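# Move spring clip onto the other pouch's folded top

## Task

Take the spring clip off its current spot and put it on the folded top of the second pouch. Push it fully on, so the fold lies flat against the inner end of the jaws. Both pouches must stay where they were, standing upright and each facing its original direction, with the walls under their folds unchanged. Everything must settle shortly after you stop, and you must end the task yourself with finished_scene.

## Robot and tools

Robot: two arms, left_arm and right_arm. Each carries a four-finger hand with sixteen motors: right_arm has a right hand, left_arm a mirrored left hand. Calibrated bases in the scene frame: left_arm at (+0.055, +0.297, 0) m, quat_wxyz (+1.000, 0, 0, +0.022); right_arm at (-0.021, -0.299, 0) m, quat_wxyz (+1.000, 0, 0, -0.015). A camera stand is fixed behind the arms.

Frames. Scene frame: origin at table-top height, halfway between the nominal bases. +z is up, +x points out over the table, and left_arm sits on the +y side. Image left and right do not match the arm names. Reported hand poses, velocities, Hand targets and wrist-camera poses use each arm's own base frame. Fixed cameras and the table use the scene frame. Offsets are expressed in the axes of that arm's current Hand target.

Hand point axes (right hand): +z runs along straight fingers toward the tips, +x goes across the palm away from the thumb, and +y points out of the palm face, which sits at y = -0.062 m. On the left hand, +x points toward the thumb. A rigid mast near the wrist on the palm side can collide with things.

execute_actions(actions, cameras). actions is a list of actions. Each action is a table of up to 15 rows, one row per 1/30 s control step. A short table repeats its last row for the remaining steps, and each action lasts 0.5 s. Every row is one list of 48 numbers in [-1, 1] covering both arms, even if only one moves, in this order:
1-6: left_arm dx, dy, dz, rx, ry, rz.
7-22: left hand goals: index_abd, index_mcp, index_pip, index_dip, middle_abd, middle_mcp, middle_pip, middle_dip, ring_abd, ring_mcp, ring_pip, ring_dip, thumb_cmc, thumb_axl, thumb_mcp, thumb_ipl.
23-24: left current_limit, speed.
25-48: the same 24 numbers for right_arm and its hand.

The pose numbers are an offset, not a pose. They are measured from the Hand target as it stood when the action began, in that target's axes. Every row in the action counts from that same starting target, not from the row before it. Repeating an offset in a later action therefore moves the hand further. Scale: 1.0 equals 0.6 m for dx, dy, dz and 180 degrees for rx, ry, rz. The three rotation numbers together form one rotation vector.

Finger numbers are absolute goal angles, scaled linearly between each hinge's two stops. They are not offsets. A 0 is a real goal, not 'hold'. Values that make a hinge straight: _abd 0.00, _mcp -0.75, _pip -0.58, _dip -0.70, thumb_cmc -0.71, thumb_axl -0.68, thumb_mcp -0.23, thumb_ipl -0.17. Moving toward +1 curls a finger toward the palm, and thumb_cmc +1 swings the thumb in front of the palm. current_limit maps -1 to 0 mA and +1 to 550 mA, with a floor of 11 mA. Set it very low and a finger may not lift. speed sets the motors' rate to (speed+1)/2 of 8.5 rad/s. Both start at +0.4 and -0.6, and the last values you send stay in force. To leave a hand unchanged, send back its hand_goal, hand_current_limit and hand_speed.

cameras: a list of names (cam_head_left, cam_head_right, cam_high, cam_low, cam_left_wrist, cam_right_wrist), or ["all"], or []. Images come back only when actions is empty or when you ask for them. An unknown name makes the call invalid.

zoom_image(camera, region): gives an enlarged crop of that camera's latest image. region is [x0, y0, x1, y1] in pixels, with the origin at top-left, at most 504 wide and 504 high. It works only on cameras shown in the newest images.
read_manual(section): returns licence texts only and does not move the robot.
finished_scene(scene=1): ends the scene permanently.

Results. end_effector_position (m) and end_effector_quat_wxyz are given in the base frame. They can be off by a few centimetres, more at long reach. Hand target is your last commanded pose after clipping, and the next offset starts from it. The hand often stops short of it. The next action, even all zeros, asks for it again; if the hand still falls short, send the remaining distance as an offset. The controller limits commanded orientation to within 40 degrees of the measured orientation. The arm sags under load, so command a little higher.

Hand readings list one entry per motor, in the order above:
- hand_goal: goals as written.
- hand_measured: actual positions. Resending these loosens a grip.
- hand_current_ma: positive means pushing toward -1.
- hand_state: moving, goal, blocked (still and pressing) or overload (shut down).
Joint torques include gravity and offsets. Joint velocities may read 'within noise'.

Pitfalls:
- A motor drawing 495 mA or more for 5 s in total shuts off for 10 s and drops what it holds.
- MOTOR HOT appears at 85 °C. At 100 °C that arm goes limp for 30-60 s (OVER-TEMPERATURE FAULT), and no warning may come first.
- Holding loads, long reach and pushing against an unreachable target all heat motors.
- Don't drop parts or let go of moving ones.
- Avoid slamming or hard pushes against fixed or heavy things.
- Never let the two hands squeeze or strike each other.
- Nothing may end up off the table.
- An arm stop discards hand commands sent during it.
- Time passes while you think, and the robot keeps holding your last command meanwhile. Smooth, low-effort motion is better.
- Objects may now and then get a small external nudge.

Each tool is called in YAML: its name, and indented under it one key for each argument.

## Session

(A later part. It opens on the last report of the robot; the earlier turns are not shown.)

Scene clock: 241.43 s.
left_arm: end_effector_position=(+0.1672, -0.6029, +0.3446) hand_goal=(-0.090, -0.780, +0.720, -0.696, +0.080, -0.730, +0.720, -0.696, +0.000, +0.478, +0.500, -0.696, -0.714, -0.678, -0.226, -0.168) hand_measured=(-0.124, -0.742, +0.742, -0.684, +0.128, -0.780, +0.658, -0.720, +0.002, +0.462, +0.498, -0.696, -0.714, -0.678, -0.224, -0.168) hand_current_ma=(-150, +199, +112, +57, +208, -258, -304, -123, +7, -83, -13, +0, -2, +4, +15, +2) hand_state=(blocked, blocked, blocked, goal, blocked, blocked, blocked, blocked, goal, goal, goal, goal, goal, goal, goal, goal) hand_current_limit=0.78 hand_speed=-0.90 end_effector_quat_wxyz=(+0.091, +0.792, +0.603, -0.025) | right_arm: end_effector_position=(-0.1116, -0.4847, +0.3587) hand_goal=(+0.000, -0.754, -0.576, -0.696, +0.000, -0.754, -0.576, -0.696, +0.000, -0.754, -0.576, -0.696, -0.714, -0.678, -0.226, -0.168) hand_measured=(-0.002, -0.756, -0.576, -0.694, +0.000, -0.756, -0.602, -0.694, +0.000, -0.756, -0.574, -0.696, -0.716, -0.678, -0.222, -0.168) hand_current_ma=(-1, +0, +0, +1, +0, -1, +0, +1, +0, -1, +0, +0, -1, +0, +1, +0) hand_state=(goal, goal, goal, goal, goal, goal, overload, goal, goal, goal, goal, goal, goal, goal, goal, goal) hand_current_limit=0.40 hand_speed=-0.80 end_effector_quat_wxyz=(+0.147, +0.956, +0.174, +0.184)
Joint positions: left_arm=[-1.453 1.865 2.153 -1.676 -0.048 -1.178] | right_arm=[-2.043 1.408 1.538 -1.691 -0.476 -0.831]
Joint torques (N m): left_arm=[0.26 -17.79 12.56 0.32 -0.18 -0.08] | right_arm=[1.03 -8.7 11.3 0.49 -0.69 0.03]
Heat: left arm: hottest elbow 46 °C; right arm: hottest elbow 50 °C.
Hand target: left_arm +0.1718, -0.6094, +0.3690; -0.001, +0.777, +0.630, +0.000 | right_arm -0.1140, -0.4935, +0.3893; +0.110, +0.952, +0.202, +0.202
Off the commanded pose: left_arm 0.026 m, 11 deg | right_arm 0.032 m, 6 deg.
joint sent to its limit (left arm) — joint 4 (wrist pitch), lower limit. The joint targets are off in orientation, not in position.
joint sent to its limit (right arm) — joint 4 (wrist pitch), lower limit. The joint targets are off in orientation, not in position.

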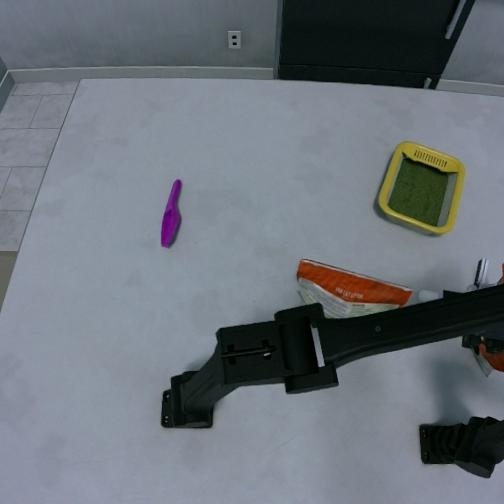

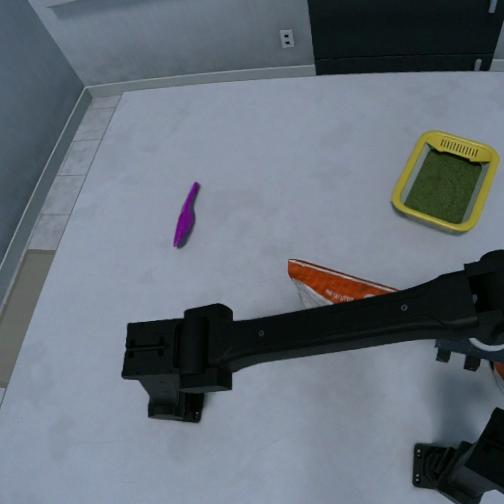

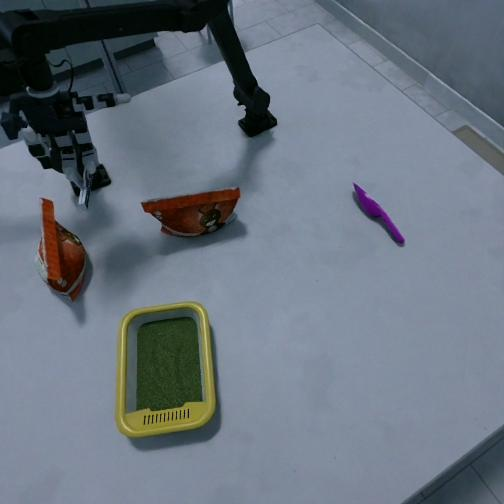

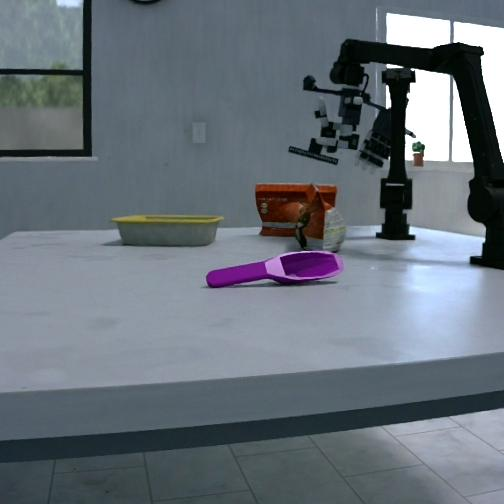

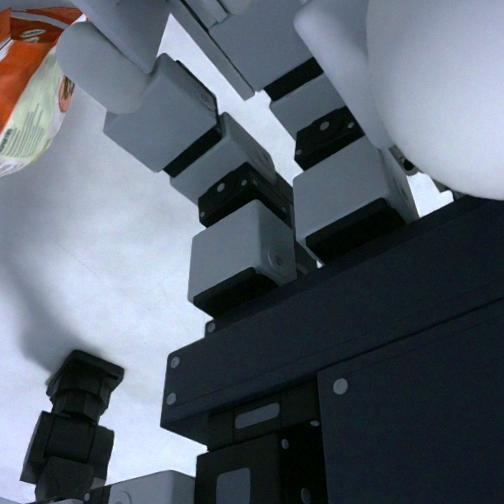

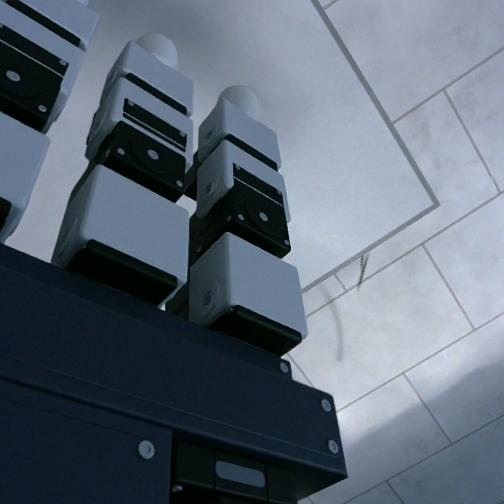

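execute_actions:
  actions:
    - [[0,0,0,0,0,0,-0.09,-0.84,0.72,-0.696,0.08,-0.79,0.72,-0.696,0,0.479,0.5,-0.696,-0.714,-0.678,-0.226,-0.168,0.78,-0.95,0,0,0,0,0,0,0,-0.754,-0.576,-0.696,0,-0.754,-0.576,-0.696,0,-0.754,-0.576,-0.696,-0.714,-0.678,-0.226,-0.168,0.4,-0.8]]
    - [[0,0,0,0,0,0,-0.09,-0.91,0.72,-0.696,0.08,-0.86,0.72,-0.696,0,0.479,0.5,-0.696,-0.714,-0.678,-0.226,-0.168,0.78,-0.95,0,0,0,0,0,0,0,-0.754,-0.576,-0.696,0,-0.754,-0.576,-0.696,0,-0.754,-0.576,-0.696,-0.714,-0.678,-0.226,-0.168,0.4,-0.8]]
  cameras: ["cam_low","cam_high"]

zoom_image:
  camera: "cam_low"
  region: [260, 90, 370, 200]

zoom_image:
  camera: "cam_high"
  region: [20, 120, 120, 220]

Scene clock: 243.80 s.
left_arm: end_effector_position=(+0.1668, -0.6026, +0.3443) hand_goal=(-0.090, -0.910, +0.720, -0.696, +0.080, -0.860, +0.720, -0.696, +0.000, +0.478, +0.500, -0.696, -0.714, -0.678, -0.226, -0.168) hand_measured=(-0.124, -0.858, +0.742, -0.684, +0.128, -0.890, +0.658, -0.720, +0.002, +0.462, +0.498, -0.696, -0.714, -0.678, -0.224, -0.168) hand_current_ma=(-150, +271, +112, +57, +208, -152, -304, -123, +7, -83, -13, +0, -2, +4, +15, +2) hand_state=(blocked, blocked, blocked, goal, blocked, blocked, blocked, blocked, goal, goal, goal, goal, goal, goal, goal, goal) hand_current_limit=0.78 hand_speed=-0.95 end_effector_quat_wxyz=(+0.090, +0.791, +0.604, -0.027) | right_arm: end_effector_position=(-0.1116, -0.4847, +0.3587) hand_goal=(+0.000, -0.754, -0.576, -0.696, +0.000, -0.754, -0.576, -0.696, +0.000, -0.754, -0.576, -0.696, -0.714, -0.678, -0.226, -0.168) hand_measured=(-0.002, -0.756, -0.576, -0.694, +0.000, -0.756, -0.602, -0.694, +0.000, -0.756, -0.574, -0.696, -0.716, -0.678, -0.222, -0.168) hand_current_ma=(-1, +0, +0, +1, +0, -1, +0, +1, +0, -1, +0, +0, -1, +0, +1, +0) hand_state=(goal, goal, goal, goal, goal, goal, overload, goal, goal, goal, goal, goal, goal, goal, goal, goal) hand_current_limit=0.40 hand_speed=-0.80 end_effector_quat_wxyz=(+0.147, +0.956, +0.174, +0.184)
Joint positions: left_arm=[-1.453 1.865 2.153 -1.676 -0.046 -1.182] | right_arm=[-2.043 1.408 1.538 -1.691 -0.476 -0.831]
Joint torques (N m): left_arm=[0.15 -17.79 12.63 0.34 -0.13 -0.1] | right_arm=[2.02 -8.94 11.19 0.49 -0.68 0.04]
Heat: left arm: hottest elbow 47 °C; right arm: hottest elbow 50 °C.
Hand target: left_arm +0.1718, -0.6094, +0.3690; -0.001, +0.777, +0.630, +0.000 | right_arm -0.1140, -0.4935, +0.3893; +0.110, +0.952, +0.202, +0.202
Off the commanded pose: left_arm 0.026 m, 11 deg | right_arm 0.032 m, 6 deg.
joint sent to its limit (left arm) — joint 4 (wrist pitch), lower limit. The joint targets are off in orientation, not in position.
joint sent to its limit (right arm) — joint 4 (wrist pitch), lower limit. The joint targets are off in orientation, not in position.
Images, in order (width x height): cam_high 504x504, cam_low 504x504.

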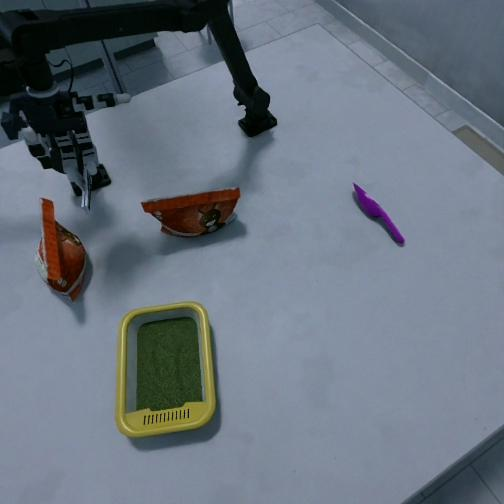

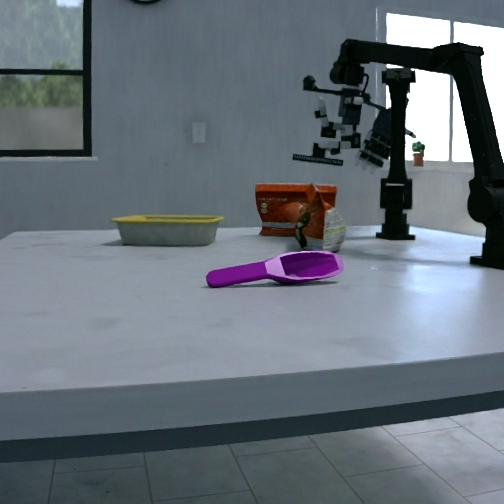

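Scaled by 4.582 from the camera's 504x504 image, which has a finer 720x720 frame.

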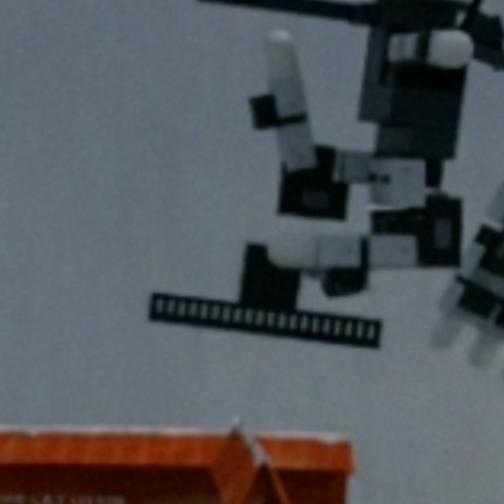

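Scaled by 5.040 from the camera's 504x504 image, which has a finer 720x720 frame.

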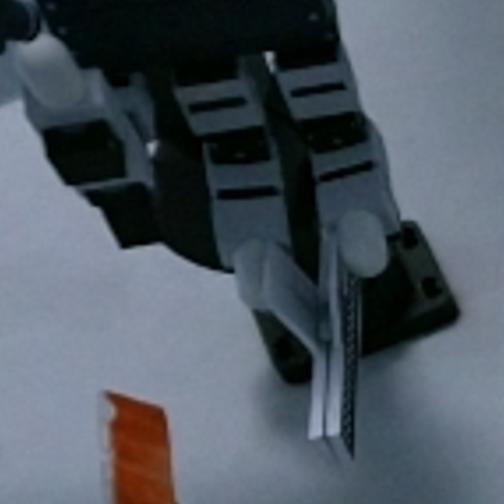

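zoom_image:
  camera: "cam_high"
  region: [20, 180, 110, 310]

zoom_image:
  camera: "cam_low"
  region: [245, 170, 355, 260]

zoom_image:
  camera: "cam_high"
  region: [130, 170, 260, 250]

Scaled by 3.877 from the camera's 504x504 image, which has a finer 720x720 frame.

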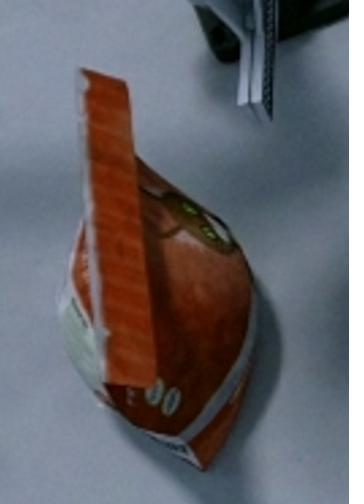

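Scaled by 4.582 from the camera's 504x504 image, which has a finer 720x720 frame.

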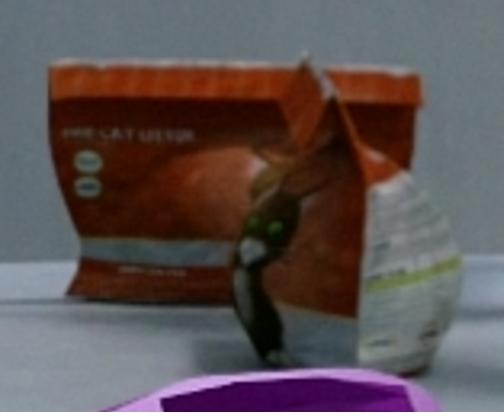

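Scaled by 3.877 from the camera's 504x504 image, which has a finer 720x720 frame.

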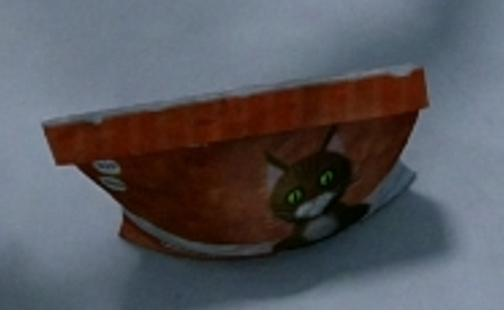

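execute_actions:
  actions:
    - [[0,0,0,0,0,0,-0.09,-0.95,0.74,-0.696,0.08,-0.85,0.70,-0.696,0,0.479,0.5,-0.696,-0.714,-0.678,-0.226,-0.168,0.78,-0.95,0,0,0,0,0,0,0,-0.754,-0.576,-0.696,0,-0.754,-0.576,-0.696,0,-0.754,-0.576,-0.696,-0.714,-0.678,-0.226,-0.168,0.4,-0.8]]
    - [[0,0,0,0,0,0,0.25,-0.95,0.74,-0.696,-0.25,-0.85,0.70,-0.696,0,0.479,0.5,-0.696,-0.714,-0.678,-0.226,-0.168,0.78,-0.85,0,0,0,0,0,0,0,-0.754,-0.576,-0.696,0,-0.754,-0.576,-0.696,0,-0.754,-0.576,-0.696,-0.714,-0.678,-0.226,-0.168,0.4,-0.8]]
    - [[0,0,0,0,0,0,0.25,-0.95,0.74,-0.696,-0.25,-0.85,0.70,-0.696,0,0.479,0.5,-0.696,-0.714,-0.678,-0.226,-0.168,0.78,-0.85,0,0,0,0,0,0,0,-0.754,-0.576,-0.696,0,-0.754,-0.576,-0.696,0,-0.754,-0.576,-0.696,-0.714,-0.678,-0.226,-0.168,0.4,-0.8]]
  cameras: ["cam_low","cam_high","cam_left_wrist"]

zoom_image:
  camera: "cam_high"
  region: [50, 150, 120, 220]

zoom_image:
  camera: "cam_left_wrist"
  region: [0, 0, 300, 200]

Scene clock: 250.00 s.
left_arm: end_effector_position=(+0.1668, -0.6026, +0.3443) hand_goal=(+0.250, -0.950, +0.740, -0.696, -0.250, -0.850, +0.700, -0.696, +0.000, +0.478, +0.500, -0.696, -0.714, -0.678, -0.226, -0.168) hand_measured=(+0.224, -0.884, +0.836, -0.668, -0.030, -0.916, +0.630, -0.722, +0.002, +0.462, +0.498, -0.696, -0.714, -0.678, -0.224, -0.168) hand_current_ma=(-115, +352, +475, +143, +489, -345, -343, -131, +7, -83, -13, +0, -2, +4, +15, +2) hand_state=(blocked, blocked, blocked, blocked, blocked, blocked, blocked, blocked, goal, goal, goal, goal, goal, goal, goal, goal) hand_current_limit=0.78 hand_speed=-0.85 end_effector_quat_wxyz=(+0.090, +0.791, +0.604, -0.027) | right_arm: end_effector_position=(-0.1116, -0.4847, +0.3587) hand_goal=(+0.000, -0.754, -0.576, -0.696, +0.000, -0.754, -0.576, -0.696, +0.000, -0.754, -0.576, -0.696, -0.714, -0.678, -0.226, -0.168) hand_measured=(-0.002, -0.756, -0.576, -0.694, +0.000, -0.756, -0.602, -0.694, +0.000, -0.756, -0.574, -0.696, -0.716, -0.678, -0.222, -0.168) hand_current_ma=(-1, +0, +0, +1, +0, -1, +0, +1, +0, -1, +0, +0, -1, +0, +1, +0) hand_state=(goal, goal, goal, goal, goal, goal, overload, goal, goal, goal, goal, goal, goal, goal, goal, goal) hand_current_limit=0.40 hand_speed=-0.80 end_effector_quat_wxyz=(+0.147, +0.956, +0.174, +0.184)
Joint positions: left_arm=[-1.453 1.865 2.153 -1.676 -0.046 -1.182] | right_arm=[-2.043 1.408 1.538 -1.691 -0.476 -0.831]
Joint torques (N m): left_arm=[0.21 -17.61 12.64 0.36 -0.14 -0.09] | right_arm=[1.2 -8.82 11.25 0.57 -0.72 0.03]
Heat: left arm: hottest elbow 48 °C; right arm: hottest elbow 50 °C.
Hand target: left_arm +0.1718, -0.6094, +0.3690; -0.001, +0.777, +0.630, +0.000 | right_arm -0.1140, -0.4935, +0.3893; +0.110, +0.952, +0.202, +0.202
Off the commanded pose: left_arm 0.026 m, 11 deg | right_arm 0.032 m, 6 deg.
joint sent to its limit (left arm) — joint 4 (wrist pitch), lower limit. The joint targets are off in orientation, not in position.
joint sent to its limit (right arm) — joint 4 (wrist pitch), lower limit. The joint targets are off in orientation, not in position.
Images, in order (width x height): cam_high 504x504, cam_low 504x504, cam_left_wrist 504x504.

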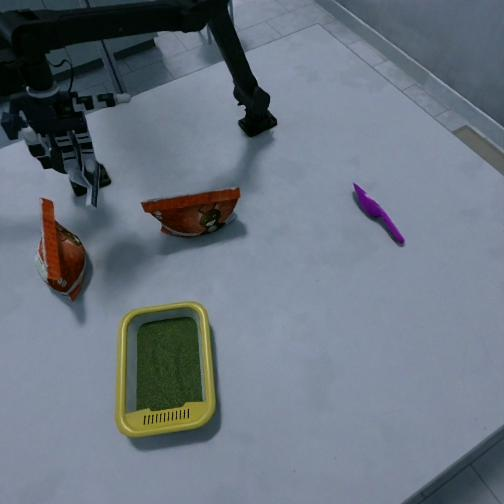

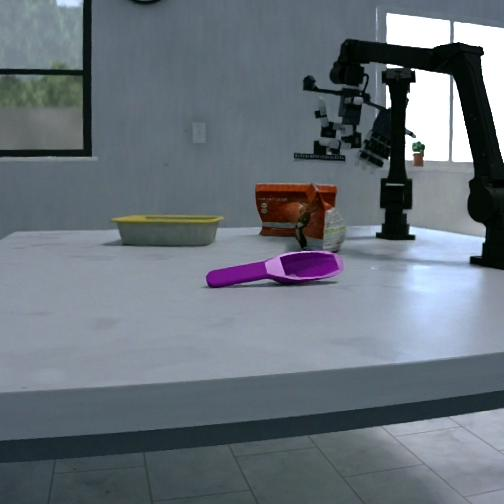

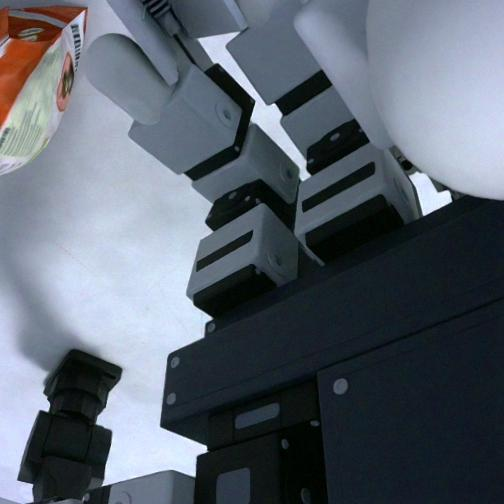

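Scaled by 7.200 from the camera's 504x504 image, which has a finer 720x720 frame.

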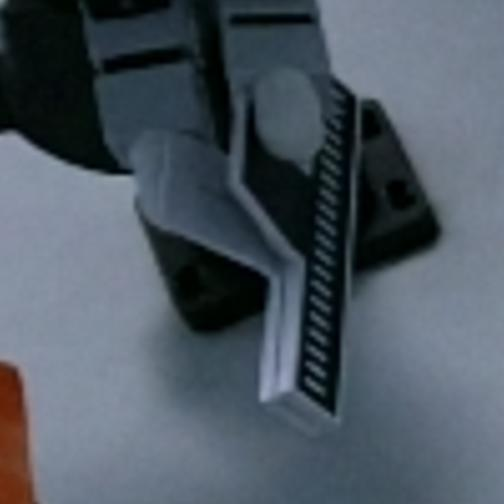

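Scaled by 1.680 from the camera's 504x504 image, which has a finer 720x720 frame.

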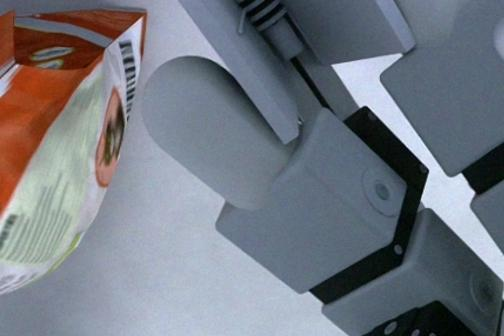

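execute_actions:
  actions:
    - [[0,0,0,0,0,0,0.0,-0.92,0.74,-0.696,0.02,-0.84,0.72,-0.696,0,0.479,0.5,-0.696,-0.714,-0.678,-0.226,-0.168,0.78,-0.93,0,0,0,0,0,0,0,-0.754,-0.576,-0.696,0,-0.754,-0.576,-0.696,0,-0.754,-0.576,-0.696,-0.714,-0.678,-0.226,-0.168,0.4,-0.8]]
    - [[0,0,0,0,0,0,-0.1,-0.92,0.74,-0.696,0.1,-0.84,0.74,-0.696,0,0.479,0.5,-0.696,-0.714,-0.678,-0.226,-0.168,0.78,-0.95,0,0,0,0,0,0,0,-0.754,-0.576,-0.696,0,-0.754,-0.576,-0.696,0,-0.754,-0.576,-0.696,-0.714,-0.678,-0.226,-0.168,0.4,-0.8]]
    - [[0,0,0,0,0,0,-0.15,-0.92,0.74,-0.696,0.14,-0.84,0.74,-0.696,0,0.479,0.5,-0.696,-0.714,-0.678,-0.226,-0.168,0.78,-0.95,0,0,0,0,0,0,0,-0.754,-0.576,-0.696,0,-0.754,-0.576,-0.696,0,-0.754,-0.576,-0.696,-0.714,-0.678,-0.226,-0.168,0.4,-0.8]]
  cameras: ["cam_low","cam_high","cam_left_wrist"]

zoom_image:
  camera: "cam_high"
  region: [50, 150, 120, 220]

Scene clock: 252.70 s.
left_arm: end_effector_position=(+0.1668, -0.6026, +0.3443) hand_goal=(-0.150, -0.920, +0.740, -0.696, +0.140, -0.840, +0.740, -0.696, +0.000, +0.478, +0.500, -0.696, -0.714, -0.678, -0.226, -0.168) hand_measured=(-0.162, -0.882, +0.744, -0.692, +0.162, -0.890, +0.662, -0.722, +0.002, +0.462, +0.498, -0.696, -0.714, -0.678, -0.224, -0.168) hand_current_ma=(-52, +196, +15, +24, +93, -263, -391, -131, +7, -83, -13, +0, -2, +4, +15, +2) hand_state=(goal, blocked, goal, goal, blocked, blocked, blocked, blocked, goal, goal, goal, goal, goal, goal, goal, goal) hand_current_limit=0.78 hand_speed=-0.95 end_effector_quat_wxyz=(+0.090, +0.791, +0.604, -0.027) | right_arm: end_effector_position=(-0.1116, -0.4847, +0.3587) hand_goal=(+0.000, -0.754, -0.576, -0.696, +0.000, -0.754, -0.576, -0.696, +0.000, -0.754, -0.576, -0.696, -0.714, -0.678, -0.226, -0.168) hand_measured=(-0.002, -0.756, -0.576, -0.694, +0.000, -0.756, -0.602, -0.694, +0.000, -0.756, -0.574, -0.696, -0.716, -0.678, -0.222, -0.168) hand_current_ma=(-1, +0, +0, +1, +0, -1, +0, +1, +0, -1, +0, +0, -1, +0, +1, +0) hand_state=(goal, goal, goal, goal, goal, goal, overload, goal, goal, goal, goal, goal, goal, goal, goal, goal) hand_current_limit=0.40 hand_speed=-0.80 end_effector_quat_wxyz=(+0.147, +0.956, +0.174, +0.184)
Joint positions: left_arm=[-1.453 1.865 2.153 -1.676 -0.046 -1.182] | right_arm=[-2.043 1.408 1.538 -1.691 -0.476 -0.831]
Joint torques (N m): left_arm=[0.21 -17.44 12.67 0.39 -0.14 -0.1] | right_arm=[1.85 -9.05 11.23 0.5 -0.67 0.05]
Heat: left arm: hottest elbow 48 °C; right arm: hottest elbow 50 °C.
Hand target: left_arm +0.1718, -0.6094, +0.3690; -0.001, +0.777, +0.630, +0.000 | right_arm -0.1140, -0.4935, +0.3893; +0.110, +0.952, +0.202, +0.202
Off the commanded pose: left_arm 0.026 m, 11 deg | right_arm 0.032 m, 6 deg.
joint sent to its limit (left arm) — joint 4 (wrist pitch), lower limit. The joint targets are off in orientation, not in position.
joint sent to its limit (right arm) — joint 4 (wrist pitch), lower limit. The joint targets are off in orientation, not in position.
Images, in order (width x height): cam_high 504x504, cam_low 504x504, cam_left_wrist 504x504.

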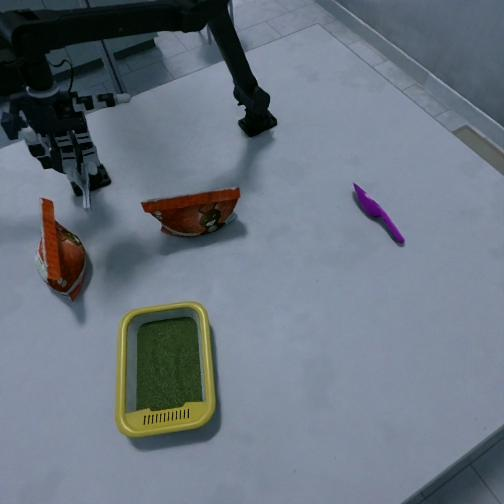

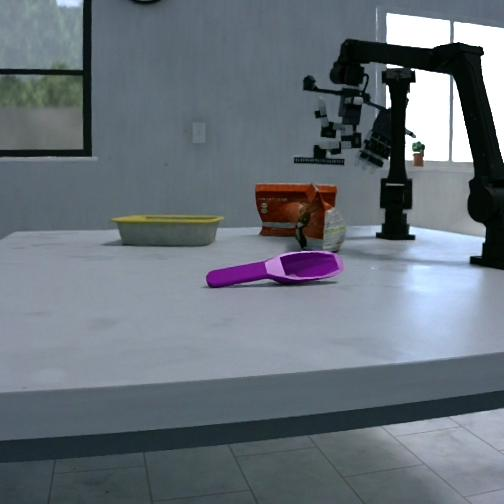

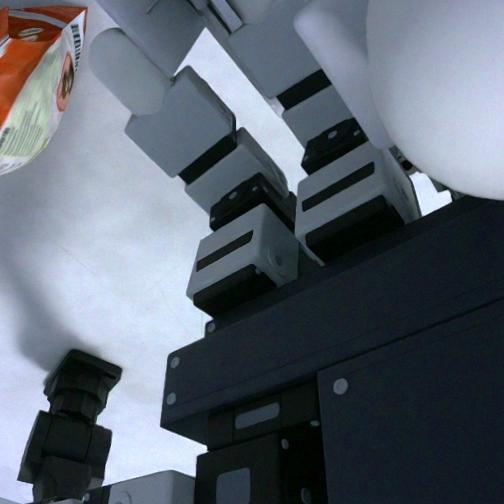

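Scaled by 7.200 from the camera's 504x504 image, which has a finer 720x720 frame.

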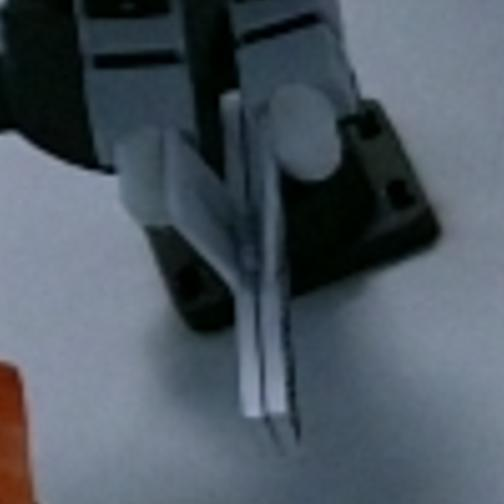

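execute_actions:
  actions:
    - [[0,0,0,0,0,0,0.15,-0.92,0.72,-0.696,-0.15,-0.84,0.74,-0.696,0,0.479,0.5,-0.696,-0.714,-0.678,-0.226,-0.168,0.78,-0.9,0,0,0,0,0,0,0,-0.754,-0.576,-0.696,0,-0.754,-0.576,-0.696,0,-0.754,-0.576,-0.696,-0.714,-0.678,-0.226,-0.168,0.4,-0.8]]
  cameras: ["cam_low","cam_high","cam_left_wrist"]

zoom_image:
  camera: "cam_high"
  region: [50, 150, 120, 220]

Scene clock: 254.07 s.
left_arm: end_effector_position=(+0.1668, -0.6026, +0.3443) hand_goal=(+0.150, -0.920, +0.720, -0.696, -0.150, -0.840, +0.740, -0.696, +0.000, +0.478, +0.500, -0.696, -0.714, -0.678, -0.226, -0.168) hand_measured=(+0.102, -0.876, +0.782, -0.676, +0.124, -0.892, +0.658, -0.728, +0.002, +0.462, +0.498, -0.696, -0.714, -0.678, -0.224, -0.168) hand_current_ma=(-210, +227, +312, +95, +489, -269, -405, -161, +7, -83, -13, +0, -2, +4, +15, +2) hand_state=(blocked, blocked, blocked, goal, blocked, blocked, blocked, blocked, goal, goal, goal, goal, goal, goal, goal, goal) hand_current_limit=0.78 hand_speed=-0.90 end_effector_quat_wxyz=(+0.090, +0.791, +0.604, -0.027) | right_arm: end_effector_position=(-0.1116, -0.4847, +0.3587) hand_goal=(+0.000, -0.754, -0.576, -0.696, +0.000, -0.754, -0.576, -0.696, +0.000, -0.754, -0.576, -0.696, -0.714, -0.678, -0.226, -0.168) hand_measured=(-0.002, -0.756, -0.576, -0.694, +0.000, -0.756, -0.602, -0.694, +0.000, -0.756, -0.574, -0.696, -0.716, -0.678, -0.222, -0.168) hand_current_ma=(-1, +0, +0, +1, +0, -1, +0, +1, +0, -1, +0, +0, -1, +0, +1, +0) hand_state=(goal, goal, goal, goal, goal, goal, overload, goal, goal, goal, goal, goal, goal, goal, goal, goal) hand_current_limit=0.40 hand_speed=-0.80 end_effector_quat_wxyz=(+0.147, +0.956, +0.174, +0.184)
Joint positions: left_arm=[-1.453 1.865 2.153 -1.676 -0.046 -1.182] | right_arm=[-2.043 1.408 1.538 -1.691 -0.476 -0.831]
Joint torques (N m): left_arm=[0.38 -17.61 12.66 0.36 -0.14 -0.11] | right_arm=[1.44 -8.94 11.34 0.51 -0.65 0.01]
Heat: left arm: hottest elbow 49 °C; right arm: hottest elbow 50 °C.
Hand target: left_arm +0.1718, -0.6094, +0.3690; -0.001, +0.777, +0.630, +0.000 | right_arm -0.1140, -0.4935, +0.3893; +0.110, +0.952, +0.202, +0.202
Off the commanded pose: left_arm 0.026 m, 11 deg | right_arm 0.032 m, 6 deg.
joint sent to its limit (left arm) — joint 4 (wrist pitch), lower limit. The joint targets are off in orientation, not in position.
joint sent to its limit (right arm) — joint 4 (wrist pitch), lower limit. The joint targets are off in orientation, not in position.
Images, in order (width x height): cam_high 504x504, cam_low 504x504, cam_left_wrist 504x504.

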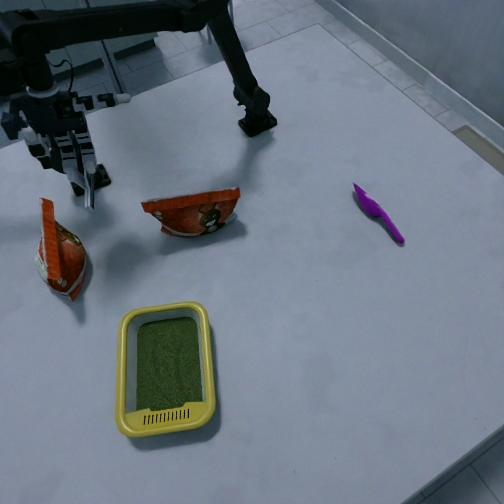

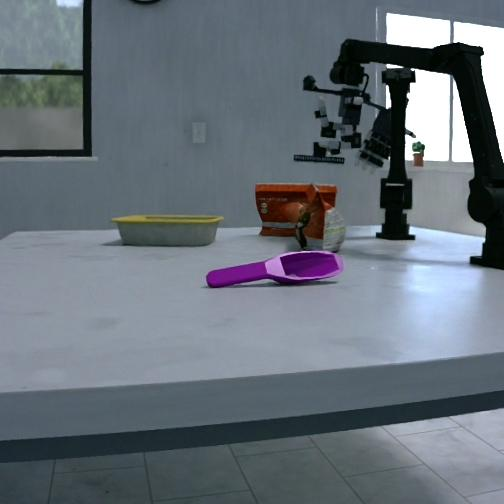

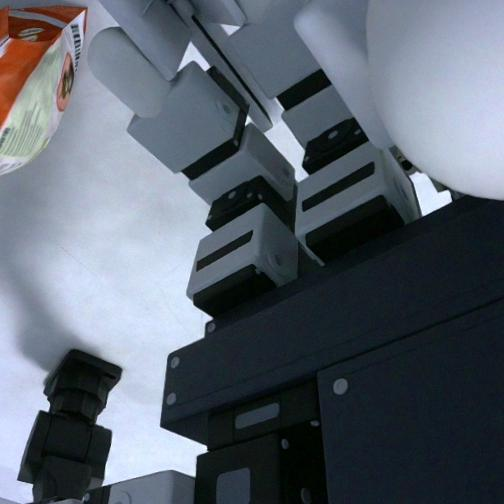

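Scaled by 7.200 from the camera's 504x504 image, which has a finer 720x720 frame.

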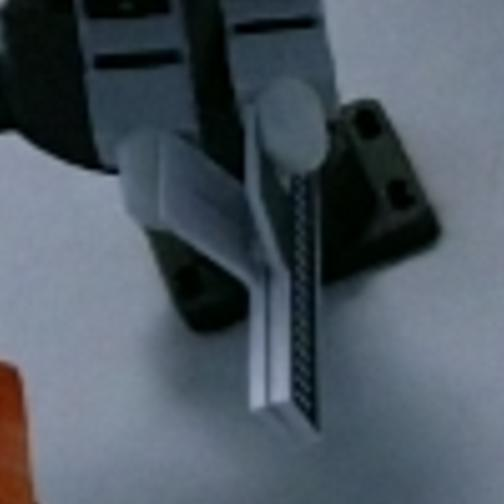

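execute_actions:
  actions:
    - [[0,0,0,0,0,0,0.0,-0.96,0.72,-0.696,0.1,-0.96,0.8,-0.696,0,0.479,0.5,-0.696,-0.714,-0.678,-0.226,-0.168,0.78,-0.93,0,0,0,0,0,0,0,-0.754,-0.576,-0.696,0,-0.754,-0.576,-0.696,0,-0.754,-0.576,-0.696,-0.714,-0.678,-0.226,-0.168,0.4,-0.8]]
    - [[0,0,0,0,0,0,-0.1,-1.0,0.72,-0.696,0.12,-1.0,0.8,-0.696,0,0.479,0.5,-0.696,-0.714,-0.678,-0.226,-0.168,0.78,-0.95,0,0,0,0,0,0,0,-0.754,-0.576,-0.696,0,-0.754,-0.576,-0.696,0,-0.754,-0.576,-0.696,-0.714,-0.678,-0.226,-0.168,0.4,-0.8]]
    - [[0,0,0,0,0,0,-0.15,-1.0,0.72,-0.696,0.14,-1.0,0.8,-0.696,0,0.479,0.5,-0.696,-0.714,-0.678,-0.226,-0.168,0.78,-0.95,0,0,0,0,0,0,0,-0.754,-0.576,-0.696,0,-0.754,-0.576,-0.696,0,-0.754,-0.576,-0.696,-0.714,-0.678,-0.226,-0.168,0.4,-0.8]]
  cameras: ["cam_low","cam_high","cam_left_wrist"]

zoom_image:
  camera: "cam_high"
  region: [50, 150, 120, 220]

zoom_image:
  camera: "cam_low"
  region: [270, 100, 370, 200]

Scene clock: 256.50 s.
left_arm: end_effector_position=(+0.1668, -0.6026, +0.3443) hand_goal=(-0.150, -1.000, +0.720, -0.696, +0.140, -1.000, +0.800, -0.696, +0.000, +0.478, +0.500, -0.696, -0.714, -0.678, -0.226, -0.168) hand_measured=(-0.172, -0.980, +0.718, -0.692, +0.168, -1.000, +0.700, -0.728, +0.002, +0.462, +0.498, -0.696, -0.714, -0.678, -0.224, -0.168) hand_current_ma=(-99, +103, -9, +16, +123, -1, -488, -161, +7, -83, -13, +0, -2, +4, +15, +2) hand_state=(blocked, blocked, goal, goal, blocked, goal, moving, blocked, goal, goal, goal, goal, goal, goal, goal, goal) hand_current_limit=0.78 hand_speed=-0.95 end_effector_quat_wxyz=(+0.090, +0.791, +0.604, -0.027) | right_arm: end_effector_position=(-0.1116, -0.4847, +0.3587) hand_goal=(+0.000, -0.754, -0.576, -0.696, +0.000, -0.754, -0.576, -0.696, +0.000, -0.754, -0.576, -0.696, -0.714, -0.678, -0.226, -0.168) hand_measured=(-0.002, -0.756, -0.576, -0.694, +0.000, -0.756, -0.602, -0.694, +0.000, -0.756, -0.574, -0.696, -0.716, -0.678, -0.222, -0.168) hand_current_ma=(-1, +0, +0, +1, +0, -1, +0, +1, +0, -1, +0, +0, -1, +0, +1, +0) hand_state=(goal, goal, goal, goal, goal, goal, overload, goal, goal, goal, goal, goal, goal, goal, goal, goal) hand_current_limit=0.40 hand_speed=-0.80 end_effector_quat_wxyz=(+0.147, +0.956, +0.174, +0.184)
Joint positions: left_arm=[-1.453 1.865 2.153 -1.676 -0.045 -1.182] | right_arm=[-2.043 1.408 1.538 -1.691 -0.476 -0.831]
Joint torques (N m): left_arm=[0.21 -17.44 12.67 0.38 -0.13 -0.09] | right_arm=[1.26 -9.05 11.17 0.51 -0.66 0.04]
Heat: left arm: hottest elbow 49 °C; right arm: hottest elbow 50 °C.
Hand target: left_arm +0.1718, -0.6094, +0.3690; -0.001, +0.777, +0.630, +0.000 | right_arm -0.1140, -0.4935, +0.3893; +0.110, +0.952, +0.202, +0.202
Off the commanded pose: left_arm 0.026 m, 11 deg | right_arm 0.032 m, 6 deg.
joint sent to its limit (left arm) — joint 4 (wrist pitch), lower limit. The joint targets are off in orientation, not in position.
joint sent to its limit (right arm) — joint 4 (wrist pitch), lower limit. The joint targets are off in orientation, not in position.
Images, in order (width x height): cam_high 504x504, cam_low 504x504, cam_left_wrist 504x504.

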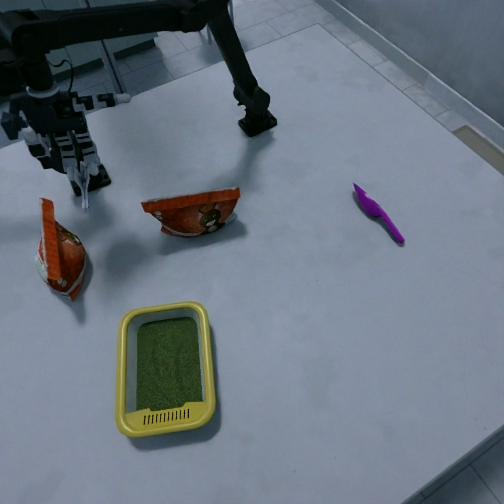

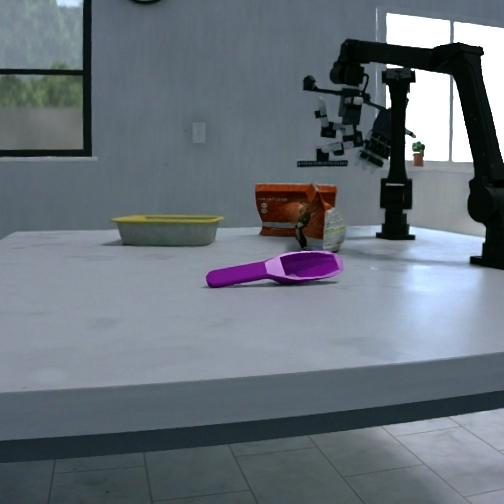

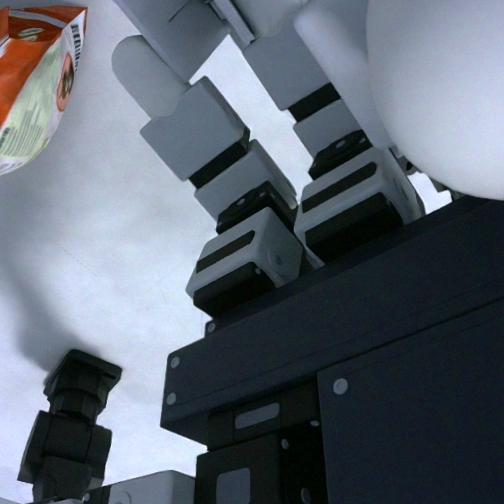

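Scaled by 7.200 from the camera's 504x504 image, which has a finer 720x720 frame.

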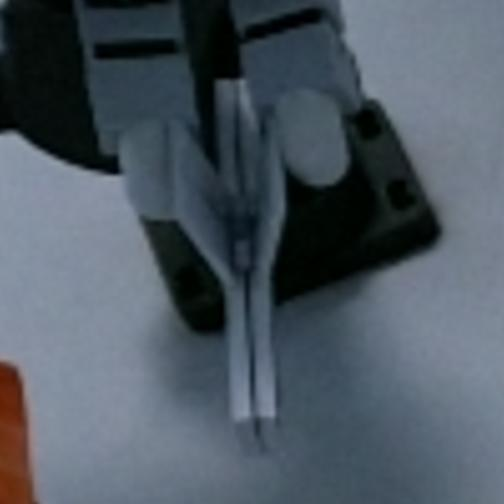

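Scaled by 5.040 from the camera's 504x504 image, which has a finer 720x720 frame.

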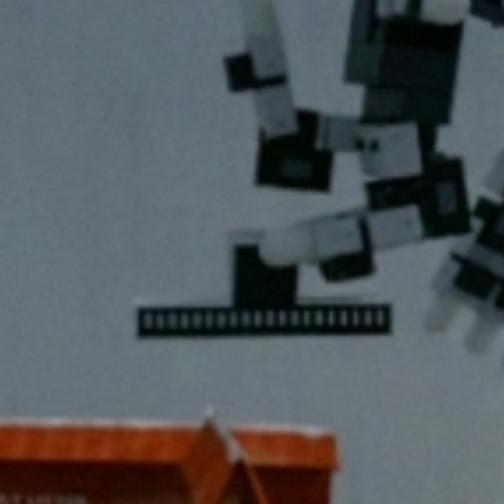

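execute_actions:
  actions:
    - [[0,0,0,0,0,0,-0.15,-1.0,0.72,-0.696,0.14,-1.0,0.8,-0.696,0,0.479,0.5,-0.696,-0.714,-0.678,-0.226,-0.168,0.78,-0.9,0,0,0,0,0,0,0,-0.754,-0.576,-0.696,0,-0.754,-0.576,-0.696,0,-0.754,-0.576,-0.696,-0.714,-0.678,-0.226,-0.168,0.4,-0.8]]
    - [[0,0,0,0,0,0,0.15,-1.0,0.74,-0.696,-0.2,-1.0,0.76,-0.696,0,0.479,0.5,-0.696,-0.714,-0.678,-0.226,-0.168,0.78,-0.85,0,0,0,0,0,0,0,-0.754,-0.576,-0.696,0,-0.754,-0.576,-0.696,0,-0.754,-0.576,-0.696,-0.714,-0.678,-0.226,-0.168,0.4,-0.8]]
    - [[0,0,0,0,0,0,0.15,-1.0,0.74,-0.696,-0.2,-1.0,0.76,-0.696,0,0.479,0.5,-0.696,-0.714,-0.678,-0.226,-0.168,0.78,-0.85,0,0,0,0,0,0,0,-0.754,-0.576,-0.696,0,-0.754,-0.576,-0.696,0,-0.754,-0.576,-0.696,-0.714,-0.678,-0.226,-0.168,0.4,-0.8]]
  cameras: ["cam_low","cam_high","cam_left_wrist"]

zoom_image:
  camera: "cam_high"
  region: [50, 150, 120, 220]

Scene clock: 258.57 s.
left_arm: end_effector_position=(+0.1668, -0.6026, +0.3443) hand_goal=(+0.150, -1.000, +0.740, -0.696, -0.200, -1.000, +0.760, -0.696, +0.000, +0.478, +0.500, -0.696, -0.714, -0.678, -0.226, -0.168) hand_measured=(+0.124, -0.950, +0.828, -0.670, -0.002, -1.000, +0.678, -0.730, +0.002, +0.462, +0.498, -0.696, -0.714, -0.678, -0.224, -0.168) hand_current_ma=(-110, +267, +443, +127, +489, -2, -407, -170, +7, -83, -13, +0, -2, +4, +15, +2) hand_state=(blocked, blocked, blocked, blocked, blocked, goal, blocked, blocked, goal, goal, goal, goal, goal, goal, goal, goal) hand_current_limit=0.78 hand_speed=-0.85 end_effector_quat_wxyz=(+0.090, +0.791, +0.604, -0.027) | right_arm: end_effector_position=(-0.1116, -0.4847, +0.3587) hand_goal=(+0.000, -0.754, -0.576, -0.696, +0.000, -0.754, -0.576, -0.696, +0.000, -0.754, -0.576, -0.696, -0.714, -0.678, -0.226, -0.168) hand_measured=(-0.002, -0.756, -0.576, -0.694, +0.000, -0.756, -0.602, -0.694, +0.000, -0.756, -0.574, -0.696, -0.716, -0.678, -0.222, -0.168) hand_current_ma=(-1, +0, +0, +1, +0, -1, +0, +1, +0, -1, +0, +0, -1, +0, +1, +0) hand_state=(goal, goal, goal, goal, goal, goal, overload, goal, goal, goal, goal, goal, goal, goal, goal, goal) hand_current_limit=0.40 hand_speed=-0.80 end_effector_quat_wxyz=(+0.147, +0.956, +0.174, +0.184)
Joint positions: left_arm=[-1.453 1.865 2.153 -1.676 -0.045 -1.182] | right_arm=[-2.043 1.408 1.538 -1.691 -0.476 -0.831]
Joint torques (N m): left_arm=[0.32 -17.67 12.64 0.35 -0.14 -0.1] | right_arm=[1.38 -9.47 11.28 0.42 -0.71 0.02]
Heat: left arm: hottest elbow 49 °C; right arm: hottest elbow 50 °C.
Hand target: left_arm +0.1718, -0.6094, +0.3690; -0.001, +0.777, +0.630, +0.000 | right_arm -0.1140, -0.4935, +0.3893; +0.110, +0.952, +0.202, +0.202
Off the commanded pose: left_arm 0.026 m, 11 deg | right_arm 0.032 m, 6 deg.
joint sent to its limit (left arm) — joint 4 (wrist pitch), lower limit. The joint targets are off in orientation, not in position.
joint sent to its limit (right arm) — joint 4 (wrist pitch), lower limit. The joint targets are off in orientation, not in position.
Images, in order (width x height): cam_high 504x504, cam_low 504x504, cam_left_wrist 504x504.

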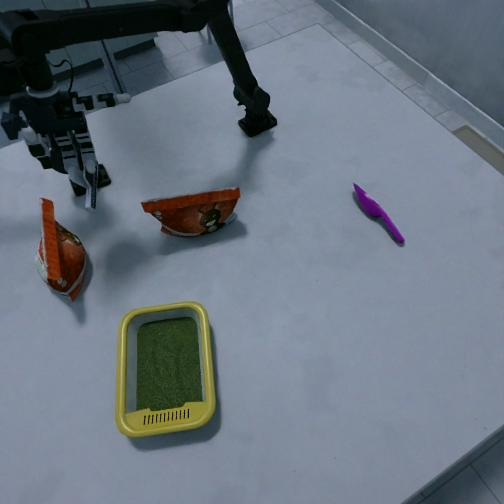

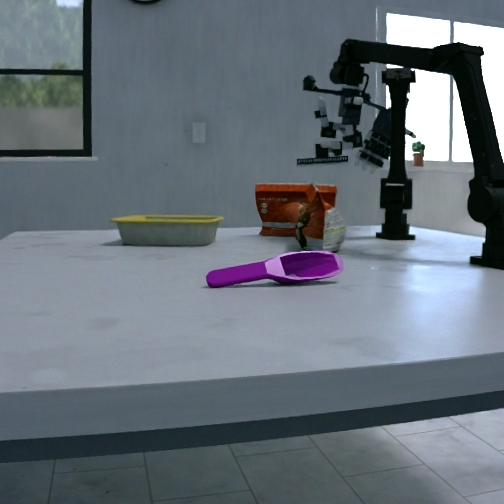

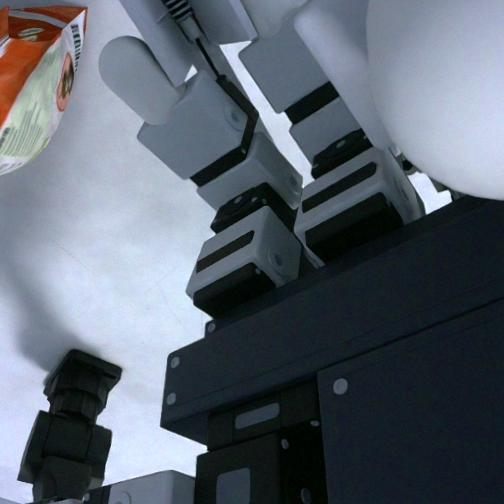

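Scaled by 7.200 from the camera's 504x504 image, which has a finer 720x720 frame.

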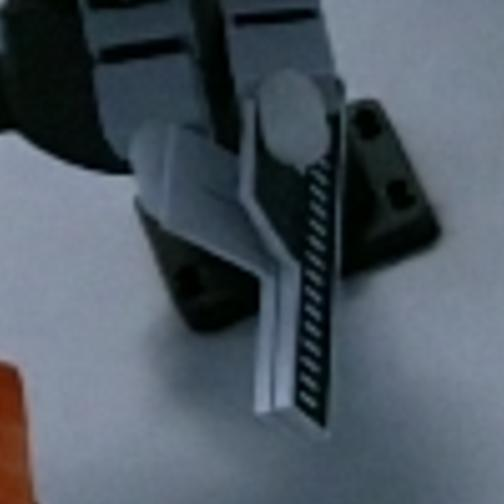

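zoom_image:
  camera: "cam_high"
  region: [64, 160, 104, 215]

Scaled by 9.164 from the camera's 504x504 image, which has a finer 720x720 frame.

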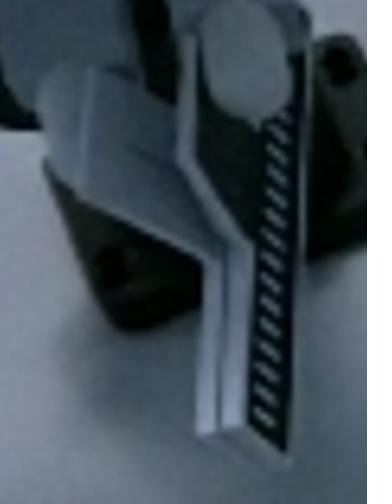

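execute_actions:
  actions:
    - [[0,0,0,0,0,0,0.0,-1.0,0.72,-0.696,0.02,-1.0,0.8,-0.696,0,0.479,0.5,-0.696,-0.714,-0.678,-0.226,-0.168,0.78,-0.93,0,0,0,0,0,0,0,-0.754,-0.576,-0.696,0,-0.754,-0.576,-0.696,0,-0.754,-0.576,-0.696,-0.714,-0.678,-0.226,-0.168,0.4,-0.8]]
    - [[0,0,0,0,0,0,-0.1,-1.0,0.72,-0.696,0.1,-1.0,0.8,-0.696,0,0.479,0.5,-0.696,-0.714,-0.678,-0.226,-0.168,0.78,-0.95,0,0,0,0,0,0,0,-0.754,-0.576,-0.696,0,-0.754,-0.576,-0.696,0,-0.754,-0.576,-0.696,-0.714,-0.678,-0.226,-0.168,0.4,-0.8]]
    - [[0,0,0,0,0,0,-0.15,-1.0,0.72,-0.696,0.14,-1.0,0.8,-0.696,0,0.479,0.5,-0.696,-0.714,-0.678,-0.226,-0.168,0.78,-0.95,0,0,0,0,0,0,0,-0.754,-0.576,-0.696,0,-0.754,-0.576,-0.696,0,-0.754,-0.576,-0.696,-0.714,-0.678,-0.226,-0.168,0.4,-0.8]]
  cameras: ["cam_high"]

zoom_image:
  camera: "cam_high"
  region: [64, 160, 104, 215]

Scene clock: 268.77 s.
left_arm: end_effector_position=(+0.1668, -0.6026, +0.3443) hand_goal=(-0.150, -1.000, +0.720, -0.696, +0.140, -1.000, +0.800, -0.696, +0.000, +0.478, +0.500, -0.696, -0.714, -0.678, -0.226, -0.168) hand_measured=(-0.174, -0.982, +0.718, -0.692, +0.170, -1.000, +0.702, -0.730, +0.002, +0.462, +0.498, -0.696, -0.714, -0.678, -0.224, -0.168) hand_current_ma=(-103, +89, -14, +14, +126, -2, -484, -170, +7, -83, -13, +0, -2, +4, +15, +2) hand_state=(blocked, goal, goal, goal, blocked, goal, blocked, blocked, goal, goal, goal, goal, goal, goal, goal, goal) hand_current_limit=0.78 hand_speed=-0.95 end_effector_quat_wxyz=(+0.090, +0.791, +0.604, -0.027) | right_arm: end_effector_position=(-0.1116, -0.4847, +0.3587) hand_goal=(+0.000, -0.754, -0.576, -0.696, +0.000, -0.754, -0.576, -0.696, +0.000, -0.754, -0.576, -0.696, -0.714, -0.678, -0.226, -0.168) hand_measured=(-0.002, -0.756, -0.576, -0.694, +0.000, -0.756, -0.602, -0.694, +0.000, -0.756, -0.574, -0.696, -0.716, -0.678, -0.222, -0.168) hand_current_ma=(-1, +0, +0, +1, +0, -1, +0, +1, +0, -1, +0, +0, -1, +0, +1, +0) hand_state=(goal, goal, goal, goal, goal, goal, overload, goal, goal, goal, goal, goal, goal, goal, goal, goal) hand_current_limit=0.40 hand_speed=-0.80 end_effector_quat_wxyz=(+0.147, +0.956, +0.174, +0.184)
Joint positions: left_arm=[-1.453 1.865 2.153 -1.676 -0.045 -1.182] | right_arm=[-2.043 1.408 1.538 -1.691 -0.476 -0.831]
Joint torques (N m): left_arm=[0.09 -17.73 12.62 0.34 -0.13 -0.1] | right_arm=[0.85 -8.59 11.34 0.5 -0.7 -0.01]
Heat: left arm: hottest elbow 51 °C; right arm: hottest elbow 51 °C.
Hand target: left_arm +0.1718, -0.6094, +0.3690; -0.001, +0.777, +0.630, +0.000 | right_arm -0.1140, -0.4935, +0.3893; +0.110, +0.952, +0.202, +0.202
Off the commanded pose: left_arm 0.026 m, 11 deg | right_arm 0.032 m, 6 deg.
joint sent to its limit (left arm) — joint 4 (wrist pitch), lower limit. The joint targets are off in orientation, not in position.
joint sent to its limit (right arm) — joint 4 (wrist pitch), lower limit. The joint targets are off in orientation, not in position.
Images, in order (width x height): cam_high 504x504.

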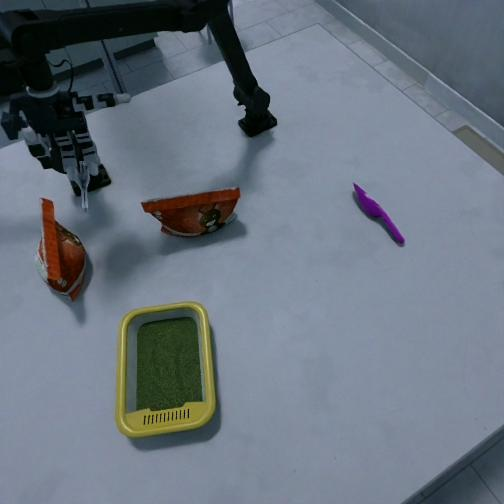

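Scaled by 9.164 from the camera's 504x504 image, which has a finer 720x720 frame.

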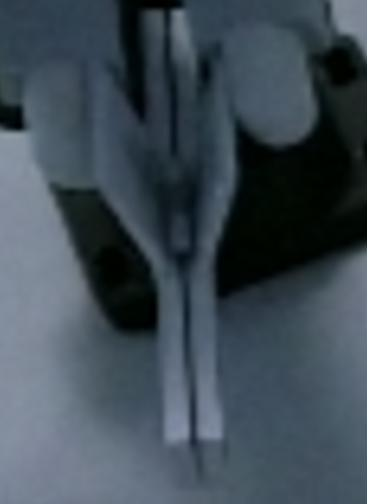

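execute_actions:
  actions:
    - [[0,0,0,0,0,0,-0.15,-1.0,0.75,-0.696,0.16,-1.0,1.0,-0.696,0,0.479,0.5,-0.696,-0.714,-0.678,-0.226,-0.168,1.0,-0.9,0,0,0,0,0,0,0,-0.754,-0.576,-0.696,0,-0.754,-0.576,-0.696,0,-0.754,-0.576,-0.696,-0.714,-0.678,-0.226,-0.168,0.4,-0.8]]
  cameras: ["cam_high"]

Scene clock: 270.23 s.
left_arm: end_effector_position=(+0.1668, -0.6026, +0.3443) hand_goal=(-0.150, -1.000, +0.750, -0.696, +0.160, -1.000, +1.000, -0.696, +0.000, +0.478, +0.500, -0.696, -0.714, -0.678, -0.226, -0.168) hand_measured=(-0.180, -0.990, +0.728, -0.696, +0.192, -1.000, +0.738, -0.730, +0.002, +0.462, +0.498, -0.696, -0.714, -0.678, -0.224, -0.168) hand_current_ma=(-129, +54, -107, +1, +137, -1, -550, -170, +7, -83, -13, +0, -2, +4, +15, +2) hand_state=(blocked, goal, blocked, goal, blocked, goal, blocked, blocked, goal, goal, goal, goal, goal, goal, goal, goal) hand_current_limit=1.00 hand_speed=-0.90 end_effector_quat_wxyz=(+0.090, +0.791, +0.604, -0.027) | right_arm: end_effector_position=(-0.1116, -0.4847, +0.3587) hand_goal=(+0.000, -0.754, -0.576, -0.696, +0.000, -0.754, -0.576, -0.696, +0.000, -0.754, -0.576, -0.696, -0.714, -0.678, -0.226, -0.168) hand_measured=(-0.002, -0.756, -0.576, -0.694, +0.000, -0.756, -0.602, -0.694, +0.000, -0.756, -0.574, -0.696, -0.716, -0.678, -0.222, -0.168) hand_current_ma=(-1, +0, +0, +1, +0, -1, +0, +1, +0, -1, +0, +0, -1, +0, +1, +0) hand_state=(goal, goal, goal, goal, goal, goal, overload, goal, goal, goal, goal, goal, goal, goal, goal, goal) hand_current_limit=0.40 hand_speed=-0.80 end_effector_quat_wxyz=(+0.147, +0.956, +0.174, +0.184)
Joint positions: left_arm=[-1.453 1.865 2.153 -1.676 -0.045 -1.182] | right_arm=[-2.043 1.408 1.538 -1.691 -0.476 -0.831]
Joint torques (N m): left_arm=[0.21 -17.79 12.63 0.35 -0.12 -0.09] | right_arm=[1.32 -9.23 11.36 0.7 -0.7 0.03]
Heat: left arm: hottest elbow 51 °C; right arm: hottest elbow 51 °C.
Hand target: left_arm +0.1718, -0.6094, +0.3690; -0.001, +0.777, +0.630, +0.000 | right_arm -0.1140, -0.4935, +0.3893; +0.110, +0.952, +0.202, +0.202
Off the commanded pose: left_arm 0.026 m, 11 deg | right_arm 0.032 m, 6 deg.
joint sent to its limit (left arm) — joint 4 (wrist pitch), lower limit. The joint targets are off in orientation, not in position.
joint sent to its limit (right arm) — joint 4 (wrist pitch), lower limit. The joint targets are off in orientation, not in position.
Images, in order (width x height): cam_high 504x504.

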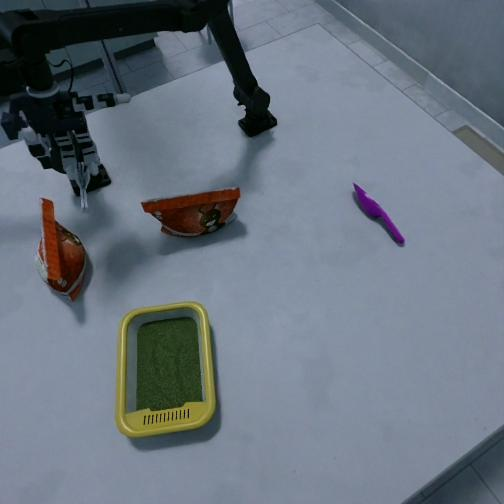

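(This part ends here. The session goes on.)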